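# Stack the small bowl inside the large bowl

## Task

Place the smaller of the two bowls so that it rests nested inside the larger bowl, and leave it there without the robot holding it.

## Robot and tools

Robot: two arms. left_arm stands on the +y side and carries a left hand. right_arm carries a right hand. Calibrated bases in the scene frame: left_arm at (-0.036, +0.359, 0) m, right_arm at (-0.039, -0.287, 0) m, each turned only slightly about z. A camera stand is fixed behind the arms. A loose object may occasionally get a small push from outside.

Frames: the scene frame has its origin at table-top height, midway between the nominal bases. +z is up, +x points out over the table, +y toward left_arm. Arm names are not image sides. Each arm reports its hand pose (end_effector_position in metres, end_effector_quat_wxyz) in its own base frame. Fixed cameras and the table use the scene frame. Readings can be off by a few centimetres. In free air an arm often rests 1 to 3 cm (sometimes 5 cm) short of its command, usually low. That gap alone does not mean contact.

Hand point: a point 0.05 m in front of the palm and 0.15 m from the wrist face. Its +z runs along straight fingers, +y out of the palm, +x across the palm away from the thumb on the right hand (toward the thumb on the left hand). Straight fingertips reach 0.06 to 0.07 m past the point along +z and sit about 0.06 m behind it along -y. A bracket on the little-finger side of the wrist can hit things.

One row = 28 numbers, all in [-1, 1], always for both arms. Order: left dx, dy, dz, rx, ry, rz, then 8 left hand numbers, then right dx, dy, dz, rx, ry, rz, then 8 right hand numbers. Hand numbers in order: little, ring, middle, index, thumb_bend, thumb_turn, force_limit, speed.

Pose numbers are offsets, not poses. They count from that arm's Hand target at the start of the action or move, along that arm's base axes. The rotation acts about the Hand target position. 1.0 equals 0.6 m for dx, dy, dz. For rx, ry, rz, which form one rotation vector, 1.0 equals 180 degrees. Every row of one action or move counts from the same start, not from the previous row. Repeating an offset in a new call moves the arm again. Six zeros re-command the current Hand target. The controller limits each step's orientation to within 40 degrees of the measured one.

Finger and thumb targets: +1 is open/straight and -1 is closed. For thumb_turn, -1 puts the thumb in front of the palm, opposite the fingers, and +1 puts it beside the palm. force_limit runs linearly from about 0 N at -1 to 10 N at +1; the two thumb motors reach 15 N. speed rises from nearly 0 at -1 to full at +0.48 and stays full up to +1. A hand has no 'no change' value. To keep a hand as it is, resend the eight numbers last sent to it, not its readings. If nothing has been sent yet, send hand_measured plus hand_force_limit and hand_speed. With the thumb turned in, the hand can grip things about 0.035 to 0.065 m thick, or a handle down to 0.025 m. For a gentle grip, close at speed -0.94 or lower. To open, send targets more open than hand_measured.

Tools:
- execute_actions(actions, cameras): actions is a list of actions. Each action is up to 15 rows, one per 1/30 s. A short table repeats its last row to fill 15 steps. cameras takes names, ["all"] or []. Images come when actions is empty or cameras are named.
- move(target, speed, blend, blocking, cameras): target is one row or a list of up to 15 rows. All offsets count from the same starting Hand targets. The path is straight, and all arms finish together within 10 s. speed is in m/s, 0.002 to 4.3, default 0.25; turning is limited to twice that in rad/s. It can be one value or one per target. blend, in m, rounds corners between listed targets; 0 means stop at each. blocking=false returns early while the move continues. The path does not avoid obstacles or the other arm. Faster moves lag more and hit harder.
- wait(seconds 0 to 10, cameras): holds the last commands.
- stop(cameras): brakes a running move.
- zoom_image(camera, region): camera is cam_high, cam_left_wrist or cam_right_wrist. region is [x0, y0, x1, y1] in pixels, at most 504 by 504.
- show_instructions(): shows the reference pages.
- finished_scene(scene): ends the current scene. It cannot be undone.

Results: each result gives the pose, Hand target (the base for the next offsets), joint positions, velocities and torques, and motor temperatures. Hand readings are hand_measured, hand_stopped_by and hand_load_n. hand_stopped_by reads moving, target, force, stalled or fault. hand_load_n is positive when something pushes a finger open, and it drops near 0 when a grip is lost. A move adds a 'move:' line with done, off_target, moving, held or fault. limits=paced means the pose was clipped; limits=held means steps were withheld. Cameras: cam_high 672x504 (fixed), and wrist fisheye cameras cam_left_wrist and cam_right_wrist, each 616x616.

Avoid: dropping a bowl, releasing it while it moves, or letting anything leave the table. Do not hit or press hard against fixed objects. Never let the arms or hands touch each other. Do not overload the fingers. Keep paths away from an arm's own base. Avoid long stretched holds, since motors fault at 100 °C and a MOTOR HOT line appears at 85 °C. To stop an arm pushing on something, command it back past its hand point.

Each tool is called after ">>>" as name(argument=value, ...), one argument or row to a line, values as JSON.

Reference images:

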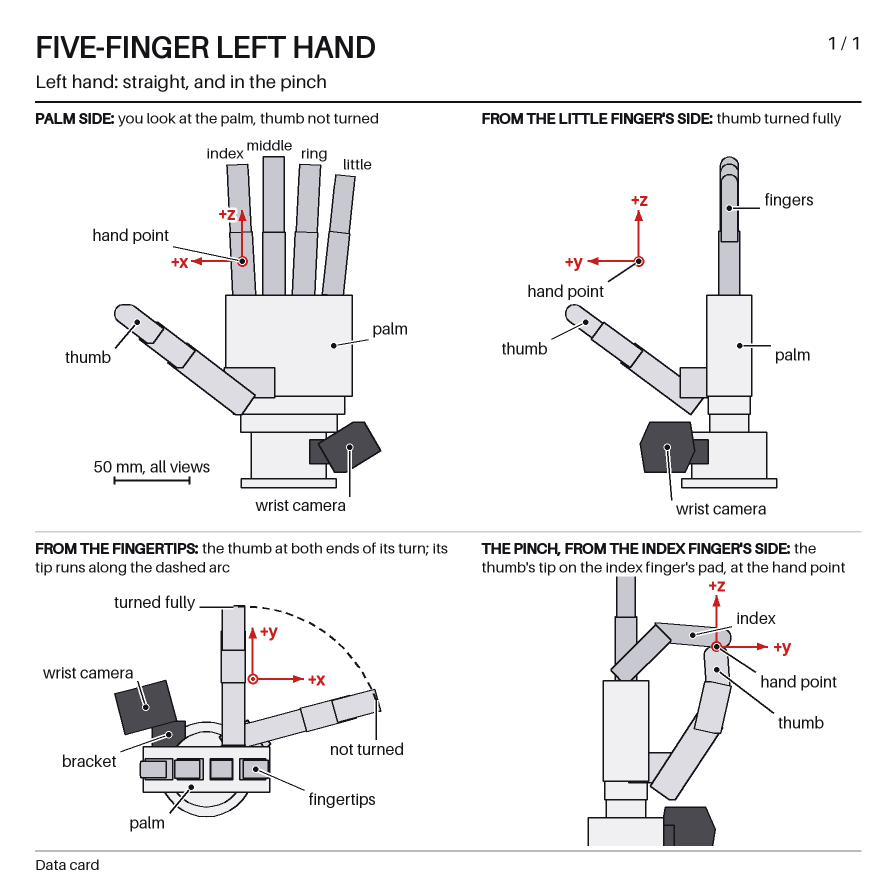

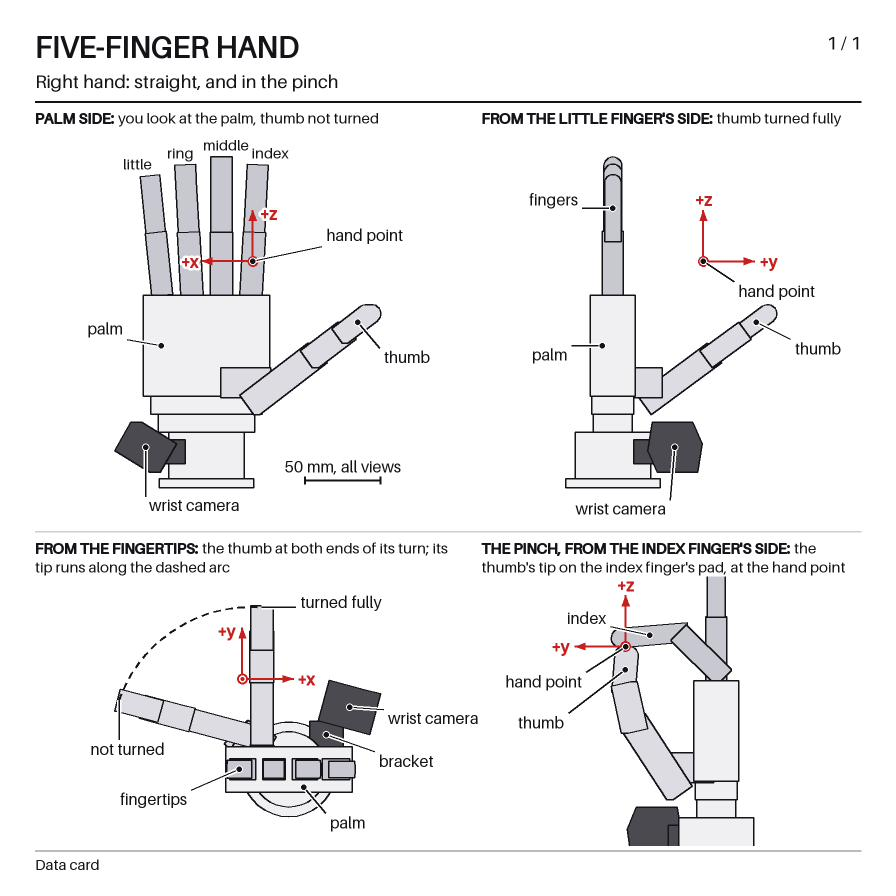

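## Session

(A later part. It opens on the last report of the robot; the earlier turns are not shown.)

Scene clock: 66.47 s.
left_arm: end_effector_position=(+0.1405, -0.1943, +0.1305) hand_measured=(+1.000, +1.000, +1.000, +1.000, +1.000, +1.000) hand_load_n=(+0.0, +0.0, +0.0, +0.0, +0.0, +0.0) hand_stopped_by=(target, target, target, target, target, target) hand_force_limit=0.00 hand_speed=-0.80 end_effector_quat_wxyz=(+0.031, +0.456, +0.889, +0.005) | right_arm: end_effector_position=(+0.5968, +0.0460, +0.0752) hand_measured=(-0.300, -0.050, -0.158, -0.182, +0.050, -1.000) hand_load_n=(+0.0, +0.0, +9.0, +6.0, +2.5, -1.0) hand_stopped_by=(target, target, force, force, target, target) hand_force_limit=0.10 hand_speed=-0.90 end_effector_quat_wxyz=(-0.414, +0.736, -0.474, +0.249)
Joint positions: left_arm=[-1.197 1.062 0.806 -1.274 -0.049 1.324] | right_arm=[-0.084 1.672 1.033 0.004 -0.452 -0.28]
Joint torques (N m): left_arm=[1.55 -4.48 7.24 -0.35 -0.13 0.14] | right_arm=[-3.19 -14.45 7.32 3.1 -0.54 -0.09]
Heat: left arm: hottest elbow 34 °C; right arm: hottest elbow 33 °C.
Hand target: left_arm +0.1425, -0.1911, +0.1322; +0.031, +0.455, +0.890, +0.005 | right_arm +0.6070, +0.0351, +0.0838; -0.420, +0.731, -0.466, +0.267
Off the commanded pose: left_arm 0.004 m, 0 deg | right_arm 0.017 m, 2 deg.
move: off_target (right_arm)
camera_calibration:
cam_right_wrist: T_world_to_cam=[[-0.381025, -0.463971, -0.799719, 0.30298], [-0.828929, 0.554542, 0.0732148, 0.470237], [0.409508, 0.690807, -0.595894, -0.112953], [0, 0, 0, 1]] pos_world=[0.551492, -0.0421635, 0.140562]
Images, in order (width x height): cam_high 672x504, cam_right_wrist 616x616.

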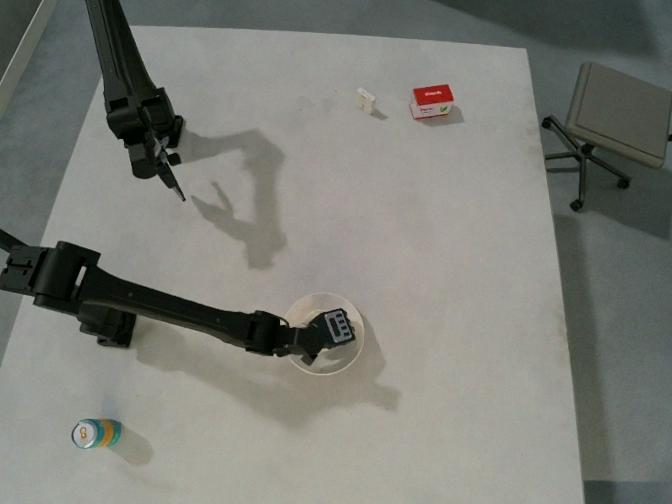

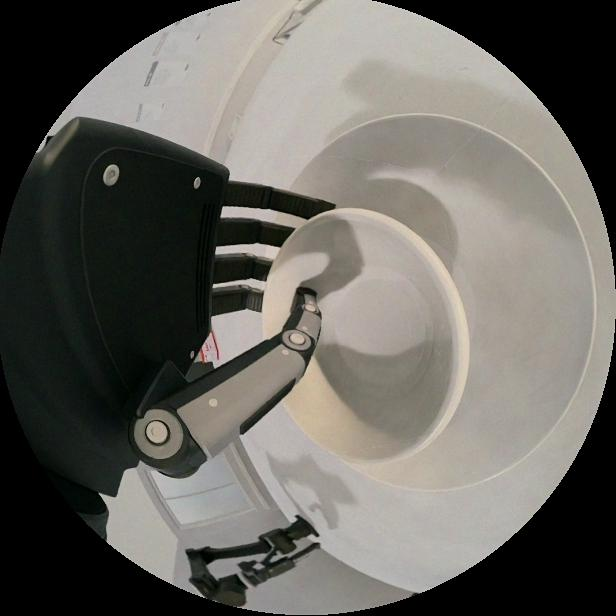

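>>> move(
  target=[0,0,0,0,0,0,1,1,1,1,1,1,0,-0.8,0,0,-0.022,0,0,0,-0.3,-0.05,-0.65,-0.65,0.05,-1,0.1,-0.9],
  speed=0.03,
  cameras=["cam_right_wrist"],
)

Scene clock: 67.73 s.
left_arm: end_effector_position=(+0.1405, -0.1943, +0.1305) hand_measured=(+1.000, +1.000, +1.000, +1.000, +1.000, +1.000) hand_load_n=(+0.0, +0.0, +0.0, +0.0, +0.0, +0.0) hand_stopped_by=(target, target, target, target, target, target) hand_force_limit=0.00 hand_speed=-0.80 end_effector_quat_wxyz=(+0.031, +0.456, +0.889, +0.005) | right_arm: end_effector_position=(+0.5971, +0.0459, +0.0633) hand_measured=(-0.300, -0.050, -0.158, -0.182, +0.050, -1.000) hand_load_n=(+0.0, +0.0, +8.5, +6.5, +2.5, -0.5) hand_stopped_by=(target, target, force, force, target, target) hand_force_limit=0.10 hand_speed=-0.90 end_effector_quat_wxyz=(-0.414, +0.736, -0.473, +0.250)
Joint positions: left_arm=[-1.197 1.062 0.806 -1.274 -0.049 1.324] | right_arm=[-0.084 1.692 1.021 0.039 -0.452 -0.281]
Joint torques (N m): left_arm=[1.38 -4.42 7.17 -0.32 -0.13 0.15] | right_arm=[-3.19 -14.45 7.15 3.1 -0.53 -0.1]
Heat: left arm: hottest elbow 34 °C; right arm: hottest elbow 33 °C.
Hand target: left_arm +0.1425, -0.1911, +0.1322; +0.031, +0.455, +0.890, +0.005 | right_arm +0.6069, +0.0351, +0.0706; -0.420, +0.731, -0.466, +0.267
Off the commanded pose: left_arm 0.004 m, 0 deg | right_arm 0.016 m, 2 deg.
move: off_target (right_arm)
camera_calibration:
cam_right_wrist: T_world_to_cam=[[-0.379071, -0.464409, -0.800393, 0.292398], [-0.829182, 0.554452, 0.0709981, 0.471754], [0.410807, 0.690585, -0.595256, -0.120926], [0, 0, 0, 1]] pos_world=[0.551687, -0.0422628, 0.128558]
Images, in order (width x height): cam_right_wrist 616x616.

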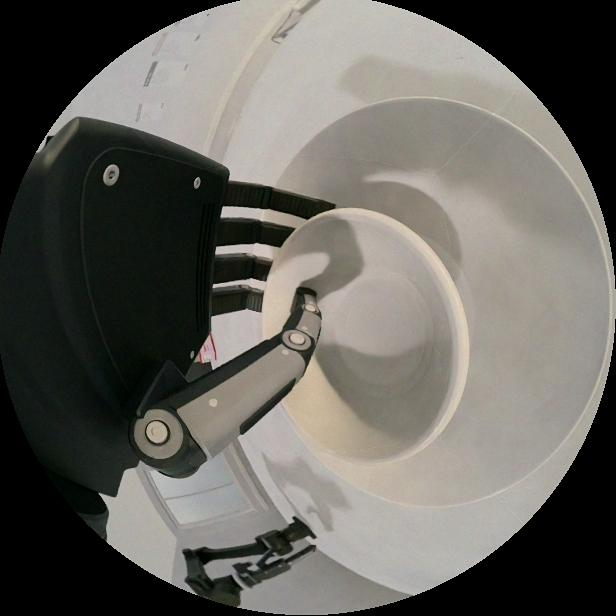

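>>> move(
  target=[0,0,0,0,0,0,1,1,1,1,1,1,0,-0.8,0,0,-0.016,0,0,0,-0.3,-0.05,-0.65,-0.65,0.05,-1,0.1,-0.9],
  speed=0.03,
  cameras=["cam_right_wrist"],
)

Scene clock: 68.97 s.
left_arm: end_effector_position=(+0.1405, -0.1943, +0.1305) hand_measured=(+1.000, +1.000, +1.000, +1.000, +1.000, +1.000) hand_load_n=(+0.0, +0.0, +0.0, +0.5, +0.0, +0.0) hand_stopped_by=(target, target, target, target, target, target) hand_force_limit=0.00 hand_speed=-0.80 end_effector_quat_wxyz=(+0.031, +0.456, +0.889, +0.005) | right_arm: end_effector_position=(+0.5984, +0.0460, +0.0564) hand_measured=(-0.300, -0.050, -0.158, -0.182, +0.050, -1.000) hand_load_n=(+0.0, +0.5, +7.5, +6.0, +1.5, -1.0) hand_stopped_by=(target, target, force, force, target, target) hand_force_limit=0.10 hand_speed=-0.90 end_effector_quat_wxyz=(-0.416, +0.736, -0.471, +0.252)
Joint positions: left_arm=[-1.197 1.062 0.806 -1.274 -0.049 1.324] | right_arm=[-0.084 1.706 1.014 0.066 -0.453 -0.281]
Joint torques (N m): left_arm=[1.55 -4.6 7.19 -0.31 -0.11 0.14] | right_arm=[-3.19 -14.27 6.91 3.06 -0.5 -0.09]
Heat: left arm: hottest elbow 34 °C; right arm: hottest elbow 33 °C.
Hand target: left_arm +0.1425, -0.1911, +0.1322; +0.031, +0.455, +0.890, +0.005 | right_arm +0.6070, +0.0352, +0.0610; -0.420, +0.731, -0.466, +0.267
Off the commanded pose: left_arm 0.004 m, 0 deg | right_arm 0.015 m, 2 deg.
move: off_target (right_arm)
camera_calibration:
cam_right_wrist: T_world_to_cam=[[-0.373647, -0.464655, -0.802797, 0.284373], [-0.830141, 0.553642, 0.0659287, 0.474053], [0.413828, 0.691069, -0.592596, -0.127564], [0, 0, 0, 1]] pos_world=[0.552576, -0.0421649, 0.121447]
Images, in order (width x height): cam_right_wrist 616x616.

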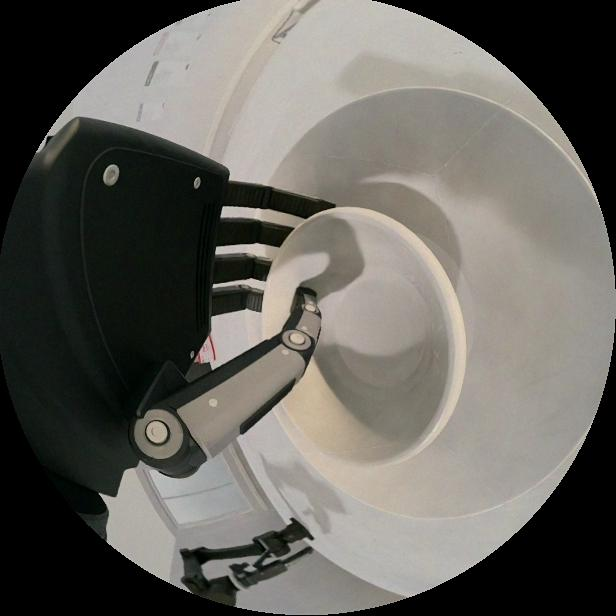

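>>> move(
  target=[0,0,0,0,0,0,1,1,1,1,1,1,0,-0.8,0,0,-0.008,0,0,0,-0.3,-0.05,-0.65,-0.65,0.05,-1,0.1,-0.9],
  speed=0.03,
  cameras=["cam_right_wrist","cam_high"],
)

>>> zoom_image(
  camera="cam_high",
  region=[260, 260, 400, 400],
)

Scene clock: 70.23 s.
left_arm: end_effector_position=(+0.1405, -0.1943, +0.1305) hand_measured=(+1.000, +1.000, +1.000, +1.000, +1.000, +1.000) hand_load_n=(+0.0, +0.0, -0.5, +0.0, +0.0, +0.0) hand_stopped_by=(target, target, target, target, target, target) hand_force_limit=0.00 hand_speed=-0.80 end_effector_quat_wxyz=(+0.031, +0.456, +0.889, +0.005) | right_arm: end_effector_position=(+0.6006, +0.0458, +0.0561) hand_measured=(-0.300, -0.050, -0.158, -0.182, +0.050, -1.000) hand_load_n=(+0.0, +0.0, +6.5, +6.0, +1.0, -1.0) hand_stopped_by=(target, target, force, force, target, target) hand_force_limit=0.10 hand_speed=-0.90 end_effector_quat_wxyz=(-0.418, +0.735, -0.470, +0.255)
Joint positions: left_arm=[-1.197 1.062 0.806 -1.274 -0.049 1.324] | right_arm=[-0.084 1.711 1.014 0.079 -0.453 -0.281]
Joint torques (N m): left_arm=[1.32 -4.19 7.25 -0.27 -0.14 0.15] | right_arm=[-3.19 -13.92 6.61 3.02 -0.48 -0.09]
Heat: left arm: hottest elbow 34 °C; right arm: hottest elbow 33 °C.
Hand target: left_arm +0.1425, -0.1911, +0.1322; +0.031, +0.455, +0.890, +0.005 | right_arm +0.6070, +0.0351, +0.0561; -0.420, +0.731, -0.466, +0.267
Off the commanded pose: left_arm 0.004 m, 0 deg | right_arm 0.012 m, 2 deg.
move: off_target (right_arm)
camera_calibration:
cam_right_wrist: T_world_to_cam=[[-0.366668, -0.465227, -0.805679, 0.280791], [-0.830659, 0.55372, 0.0582998, 0.47682], [0.418998, 0.690621, -0.589477, -0.131809], [0, 0, 0, 1]] pos_world=[0.55426, -0.0423635, 0.120731]
Images, in order (width x height): cam_high 672x504, cam_right_wrist 616x616.

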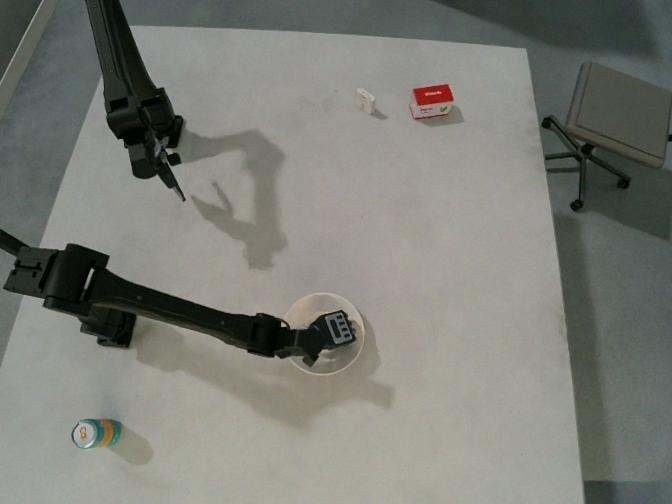

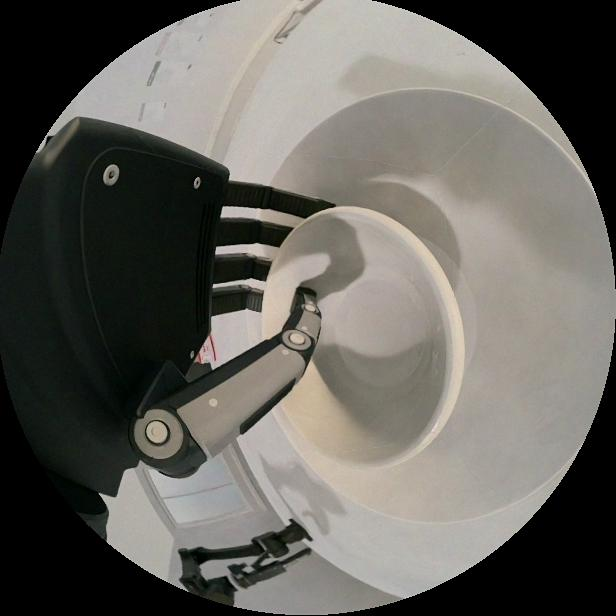

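Scaled by 3.600.

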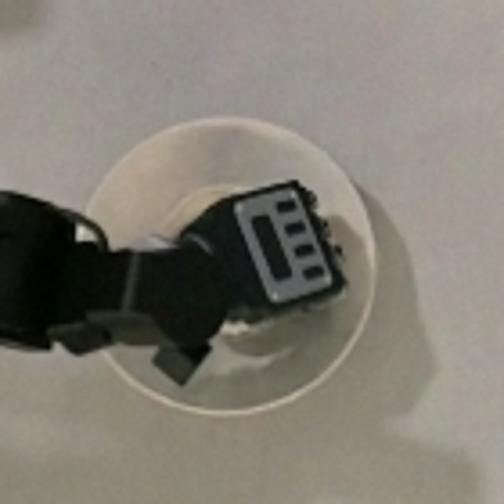

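>>> move(
  target=[0,0,0,0,0,0,1,1,1,1,1,1,0,-0.8,-0.004,0,-0.01,0,0,0,-0.3,-0.05,-0.65,-0.65,0.05,-1,0.1,-0.9],
  speed=0.03,
  cameras=["cam_right_wrist"],
)

Scene clock: 71.43 s.
left_arm: end_effector_position=(+0.1405, -0.1943, +0.1305) hand_measured=(+1.000, +1.000, +1.000, +1.000, +1.000, +1.000) hand_load_n=(+0.0, +0.0, +0.0, +0.0, +0.0, +0.0) hand_stopped_by=(target, target, target, target, target, target) hand_force_limit=0.00 hand_speed=-0.80 end_effector_quat_wxyz=(+0.031, +0.456, +0.889, +0.005) | right_arm: end_effector_position=(+0.6003, +0.0462, +0.0550) hand_measured=(-0.300, -0.050, -0.158, -0.182, +0.050, -1.000) hand_load_n=(+0.0, +0.0, +5.5, +6.0, +0.5, -0.5) hand_stopped_by=(target, target, force, force, target, target) hand_force_limit=0.10 hand_speed=-0.90 end_effector_quat_wxyz=(-0.421, +0.733, -0.466, +0.259)
Joint positions: left_arm=[-1.197 1.062 0.806 -1.274 -0.049 1.324] | right_arm=[-0.084 1.711 1.004 0.102 -0.455 -0.281]
Joint torques (N m): left_arm=[1.08 -4.48 7.19 -0.28 -0.12 0.14] | right_arm=[-3.14 -13.45 6.42 2.85 -0.42 -0.09]
Heat: left arm: hottest elbow 34 °C; right arm: hottest elbow 33 °C.
Hand target: left_arm +0.1425, -0.1911, +0.1322; +0.031, +0.455, +0.890, +0.005 | right_arm +0.6045, +0.0351, +0.0501; -0.420, +0.731, -0.466, +0.267
Off the commanded pose: left_arm 0.004 m, 0 deg | right_arm 0.013 m, 1 deg.
move: off_target (right_arm)
camera_calibration:
cam_right_wrist: T_world_to_cam=[[-0.356012, -0.46576, -0.810138, 0.273896], [-0.832172, 0.552428, 0.0480967, 0.477982], [0.425141, 0.691297, -0.584263, -0.136576], [0, 0, 0, 1]] pos_world=[0.553337, -0.0420664, 0.119108]
Images, in order (width x height): cam_right_wrist 616x616.

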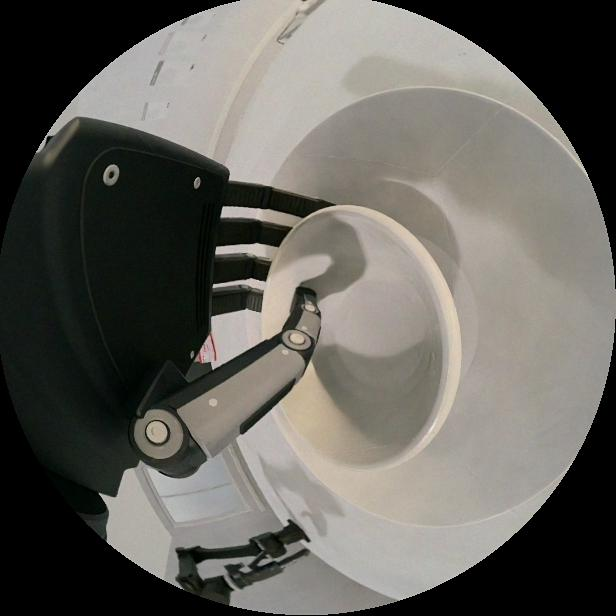

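>>> move(
  target=[0,0,0,0,0,0,1,1,1,1,1,1,0,-0.8,0,0,0,0,0,0,-0.3,-0.05,0.12,0.12,0.05,-1,0.1,-0.94],
  speed=0.03,
  cameras=["cam_right_wrist","cam_high"],
)

Scene clock: 73.77 s.
left_arm: end_effector_position=(+0.1405, -0.1943, +0.1305) hand_measured=(+1.000, +1.000, +1.000, +1.000, +1.000, +1.000) hand_load_n=(+0.0, +0.0, +0.0, +0.0, +0.0, +0.0) hand_stopped_by=(target, target, target, target, target, target) hand_force_limit=0.00 hand_speed=-0.80 end_effector_quat_wxyz=(+0.031, +0.456, +0.889, +0.005) | right_arm: end_effector_position=(+0.5999, +0.0450, +0.0548) hand_measured=(-0.300, -0.050, +0.120, +0.120, +0.050, -1.000) hand_load_n=(+0.0, +0.0, -1.5, +0.0, +0.0, +0.0) hand_stopped_by=(target, target, target, target, target, target) hand_force_limit=0.10 hand_speed=-0.94 end_effector_quat_wxyz=(-0.422, +0.733, -0.467, +0.259)
Joint positions: left_arm=[-1.197 1.062 0.806 -1.274 -0.049 1.324] | right_arm=[-0.087 1.711 1.003 0.102 -0.458 -0.281]
Joint torques (N m): left_arm=[1.38 -4.84 7.27 -0.25 -0.13 0.15] | right_arm=[-2.96 -13.39 6.49 2.86 -0.28 -0.09]
Heat: left arm: hottest elbow 34 °C; right arm: hottest elbow 33 °C.
Hand target: left_arm +0.1425, -0.1911, +0.1322; +0.031, +0.455, +0.890, +0.005 | right_arm +0.6045, +0.0352, +0.0501; -0.420, +0.731, -0.466, +0.267
Off the commanded pose: left_arm 0.004 m, 0 deg | right_arm 0.012 m, 1 deg.
move: off_target (right_arm)
camera_calibration:
cam_right_wrist: T_world_to_cam=[[-0.356607, -0.464003, -0.810884, 0.273398], [-0.83202, 0.552511, 0.0497447, 0.478108], [0.424941, 0.692411, -0.583089, -0.13566], [0, 0, 0, 1]] pos_world=[0.552938, -0.0433697, 0.118809]
Images, in order (width x height): cam_high 672x504, cam_right_wrist 616x616.

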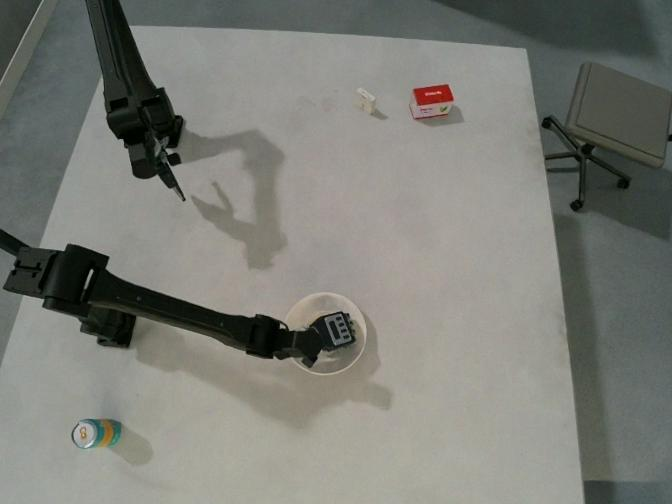

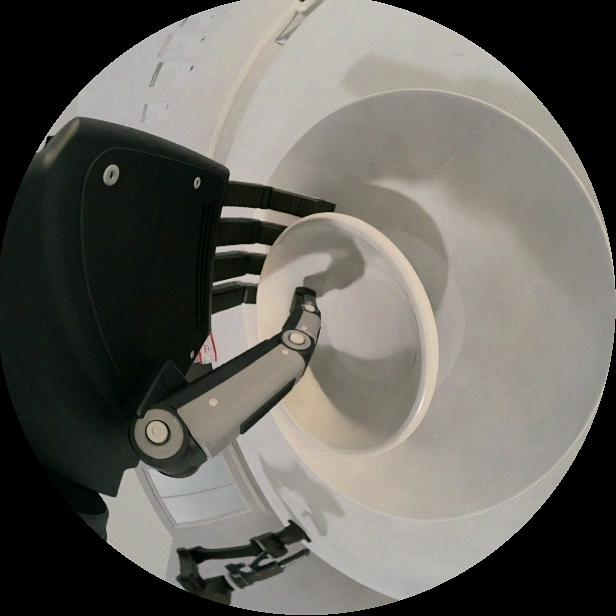

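>>> move(
  target=[0,0,0,0,0,0,1,1,1,1,1,1,0,-0.8,0.03,0.01,0.05,0,0,0,-0.3,-0.05,0.06,0.1,0.05,-1,0.1,-0.9],
  speed=0.05,
  cameras=["cam_right_wrist","cam_high"],
)

>>> zoom_image(
  camera="cam_high",
  region=[260, 260, 400, 400],
)

Scene clock: 75.77 s.
left_arm: end_effector_position=(+0.1405, -0.1943, +0.1305) hand_measured=(+1.000, +1.000, +1.000, +1.000, +1.000, +1.000) hand_load_n=(+0.0, +0.0, +0.0, +0.0, +0.0, +0.0) hand_stopped_by=(target, target, target, target, target, target) hand_force_limit=0.00 hand_speed=-0.80 end_effector_quat_wxyz=(+0.031, +0.456, +0.889, +0.005) | right_arm: end_effector_position=(+0.6050, +0.0429, +0.0613) hand_measured=(-0.300, -0.050, +0.060, +0.100, +0.050, -1.000) hand_load_n=(+0.0, +0.0, +0.0, +0.0, +0.0, +0.0) hand_stopped_by=(target, target, target, target, target, target) hand_force_limit=0.10 hand_speed=-0.90 end_effector_quat_wxyz=(-0.414, +0.735, -0.474, +0.253)
Joint positions: left_arm=[-1.197 1.062 0.806 -1.274 -0.049 1.324] | right_arm=[-0.087 1.711 1.038 0.046 -0.449 -0.281]
Joint torques (N m): left_arm=[1.38 -4.6 7.2 -0.32 -0.14 0.14] | right_arm=[-2.02 -14.97 9.58 1.39 -0.14 0]
Heat: left arm: hottest elbow 34 °C; right arm: hottest elbow 33 °C.
Hand target: left_arm +0.1425, -0.1911, +0.1322; +0.031, +0.455, +0.890, +0.005 | right_arm +0.6226, +0.0411, +0.0803; -0.420, +0.731, -0.466, +0.268
Off the commanded pose: left_arm 0.004 m, 0 deg | right_arm 0.026 m, 2 deg.
move: off_target (right_arm)
camera_calibration:
cam_right_wrist: T_world_to_cam=[[-0.377792, -0.464114, -0.801169, 0.291717], [-0.826423, 0.559197, 0.0657598, 0.478455], [0.417491, 0.686947, -0.594815, -0.127102], [0, 0, 0, 1]] pos_world=[0.558678, -0.0448486, 0.126649]
Images, in order (width x height): cam_high 672x504, cam_right_wrist 616x616.

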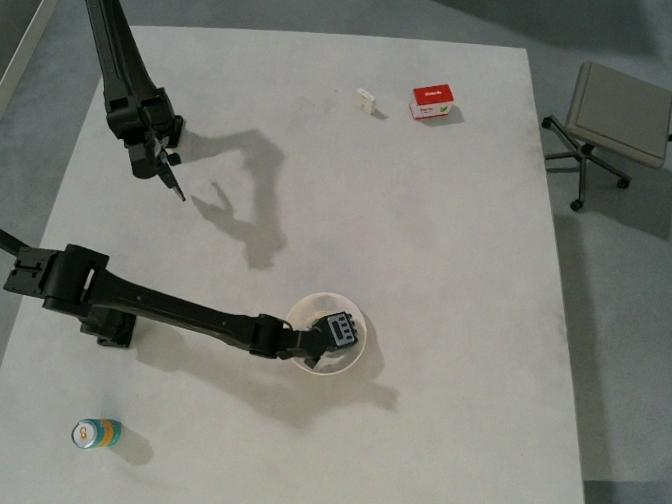

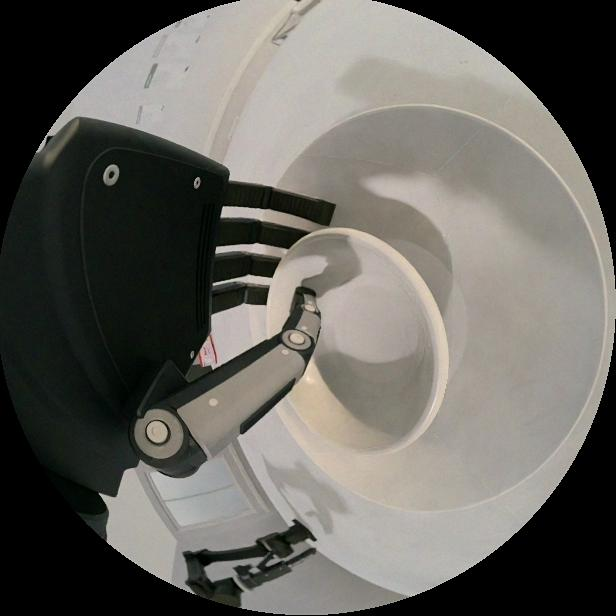

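Scaled by 3.600.

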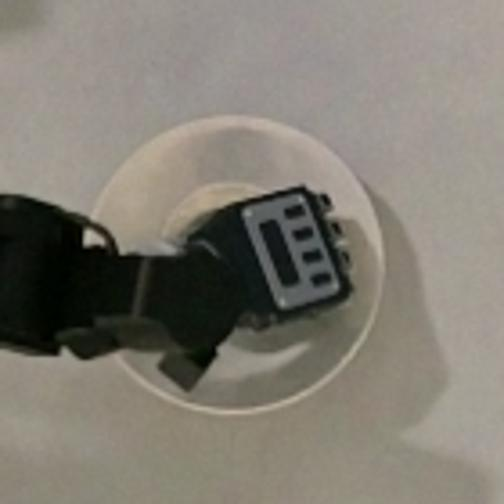

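>>> move(
  target=[0,0,0,0,0,0,1,1,1,1,1,1,0,-0.8,0.0,0,0.08,0,0,0,-0.3,-0.05,0.06,0.1,0.05,-1,0.1,-0.9],
  speed=0.08,
  cameras=["cam_right_wrist","cam_high"],
)

>>> zoom_image(
  camera="cam_high",
  region=[260, 260, 400, 400],
)

Scene clock: 78.20 s.
left_arm: end_effector_position=(+0.1405, -0.1943, +0.1305) hand_measured=(+1.000, +1.000, +1.000, +1.000, +1.000, +1.000) hand_load_n=(+0.0, +0.0, +0.0, +0.0, +0.0, +0.0) hand_stopped_by=(target, target, target, target, target, target) hand_force_limit=0.00 hand_speed=-0.80 end_effector_quat_wxyz=(+0.031, +0.456, +0.889, +0.005) | right_arm: end_effector_position=(+0.6059, +0.0428, +0.0996) hand_measured=(-0.300, -0.050, +0.060, +0.100, +0.050, -1.000) hand_load_n=(+0.0, +0.5, +0.0, +0.0, +0.0, +0.0) hand_stopped_by=(target, target, target, target, target, target) hand_force_limit=0.10 hand_speed=-0.90 end_effector_quat_wxyz=(-0.411, +0.736, -0.477, +0.248)
Joint positions: left_arm=[-1.197 1.062 0.806 -1.274 -0.049 1.324] | right_arm=[-0.087 1.655 1.093 -0.08 -0.449 -0.281]
Joint torques (N m): left_arm=[1.32 -4.25 7.25 -0.31 -0.13 0.14] | right_arm=[-1.96 -15.91 10.04 1.42 -0.16 0]
Heat: left arm: hottest elbow 34 °C; right arm: hottest elbow 33 °C.
Hand target: left_arm +0.1425, -0.1911, +0.1322; +0.031, +0.455, +0.890, +0.005 | right_arm +0.6226, +0.0411, +0.1283; -0.420, +0.731, -0.466, +0.267
Off the commanded pose: left_arm 0.004 m, 0 deg | right_arm 0.033 m, 3 deg.
move: off_target (right_arm)
camera_calibration:
cam_right_wrist: T_world_to_cam=[[-0.389618, -0.46306, -0.796099, 0.329256], [-0.825363, 0.559085, 0.0787424, 0.474951], [0.408624, 0.68775, -0.600022, -0.0989051], [0, 0, 0, 1]] pos_world=[0.560706, -0.0450511, 0.165376]
Images, in order (width x height): cam_high 672x504, cam_right_wrist 616x616.

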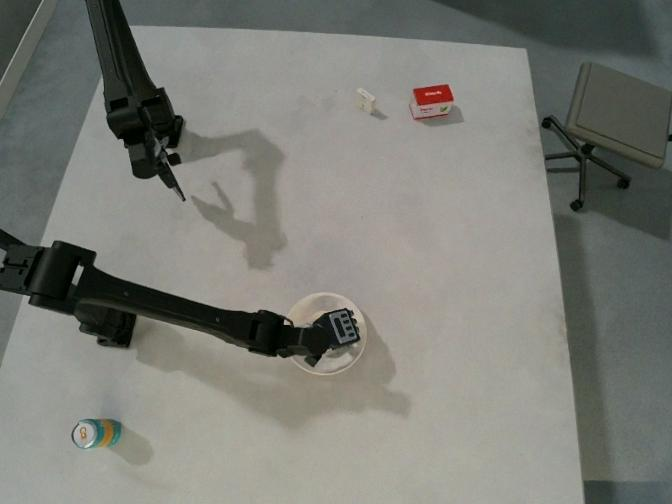

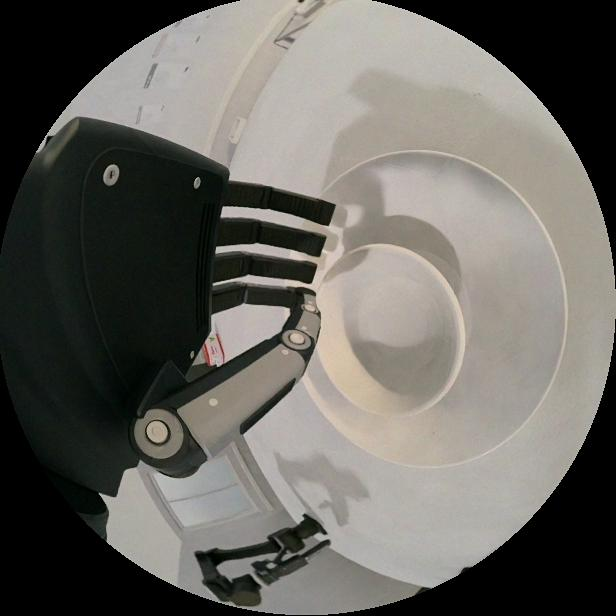

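Scaled by 3.600.

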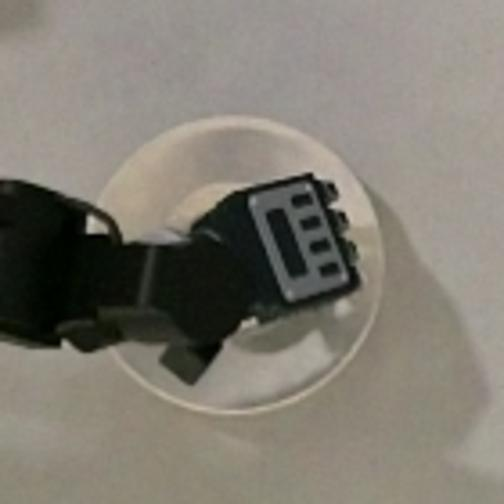

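>>> move(
  target=[
    [0,0,0,0,0,0,1,1,1,1,1,1,0,-0.8,0,0,0.17,0,0,0,0.5,0.5,0.5,0.5,0.05,-1,0.1,-0.5],
    [0,0,0,0,0,0,1,1,1,1,1,1,0,-0.8,-0.1,0.3,0.22,0,0,0,0.5,0.5,0.5,0.5,0.05,-1,0.1,-0.5],
  ],
  speed=0.2,
  blend=0.04,
  cameras=["cam_right_wrist","cam_high"],
)

>>> zoom_image(
  camera="cam_high",
  region=[260, 260, 400, 400],
)

Scene clock: 80.83 s.
left_arm: end_effector_position=(+0.1405, -0.1943, +0.1305) hand_measured=(+1.000, +1.000, +1.000, +1.000, +1.000, +1.000) hand_load_n=(+0.0, +0.0, +0.0, +0.0, +0.0, +0.0) hand_stopped_by=(target, target, target, target, target, target) hand_force_limit=0.00 hand_speed=-0.80 end_effector_quat_wxyz=(+0.031, +0.456, +0.889, +0.005) | right_arm: end_effector_position=(+0.5641, +0.2161, +0.2419) hand_measured=(+0.500, +0.500, +0.500, +0.500, +0.050, -1.000) hand_load_n=(+0.0, +0.0, +0.0, +0.0, +0.0, +0.0) hand_stopped_by=(target, target, target, target, target, target) hand_force_limit=0.10 hand_speed=-0.50 end_effector_quat_wxyz=(-0.410, +0.738, -0.467, +0.264)
Joint positions: left_arm=[-1.197 1.062 0.806 -1.274 -0.049 1.324] | right_arm=[0.284 1.436 1.224 -0.345 -0.128 -0.087]
Joint torques (N m): left_arm=[1.14 -4.48 7.24 -0.28 -0.14 0.12] | right_arm=[-1.32 -14.39 9.16 1.55 0.08 0.15]
Heat: left arm: hottest elbow 34 °C; right arm: hottest elbow 33 °C.
Hand target: left_arm +0.1425, -0.1911, +0.1322; +0.031, +0.455, +0.890, +0.005 | right_arm +0.5626, +0.2213, +0.2603; -0.420, +0.731, -0.466, +0.267
Off the commanded pose: left_arm 0.004 m, 0 deg | right_arm 0.019 m, 1 deg.
move: off_target (right_arm)
camera_calibration:
cam_right_wrist: T_world_to_cam=[[-0.364133, -0.482575, -0.796573, 0.496421], [-0.828335, 0.558794, 0.0401269, 0.343366], [0.425756, 0.674441, -0.603209, -0.121581], [0, 0, 0, 1]] pos_world=[0.516949, 0.129689, 0.308318]
Images, in order (width x height): cam_high 672x504, cam_right_wrist 616x616.

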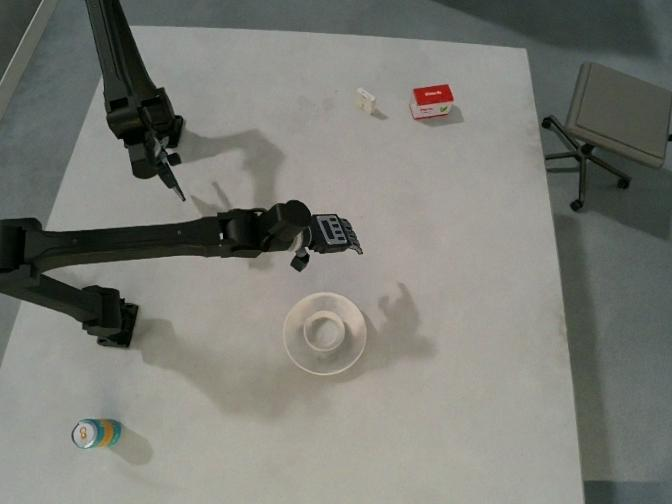

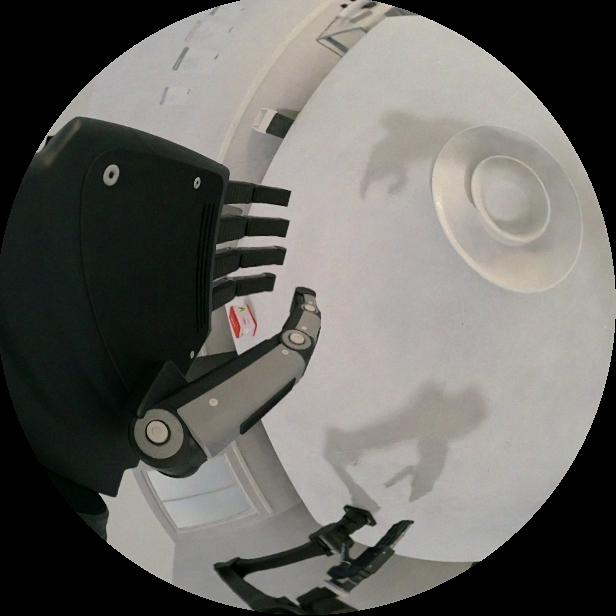

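Scaled by 3.600.

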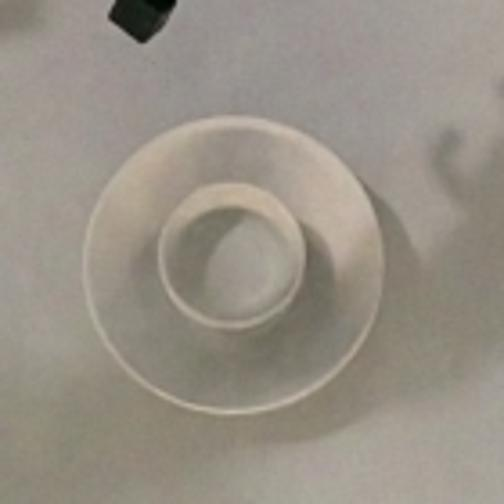

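Nested and nearly centred.

>>> finished_scene(
  scene=2,
)

The scene is finished: the task was done.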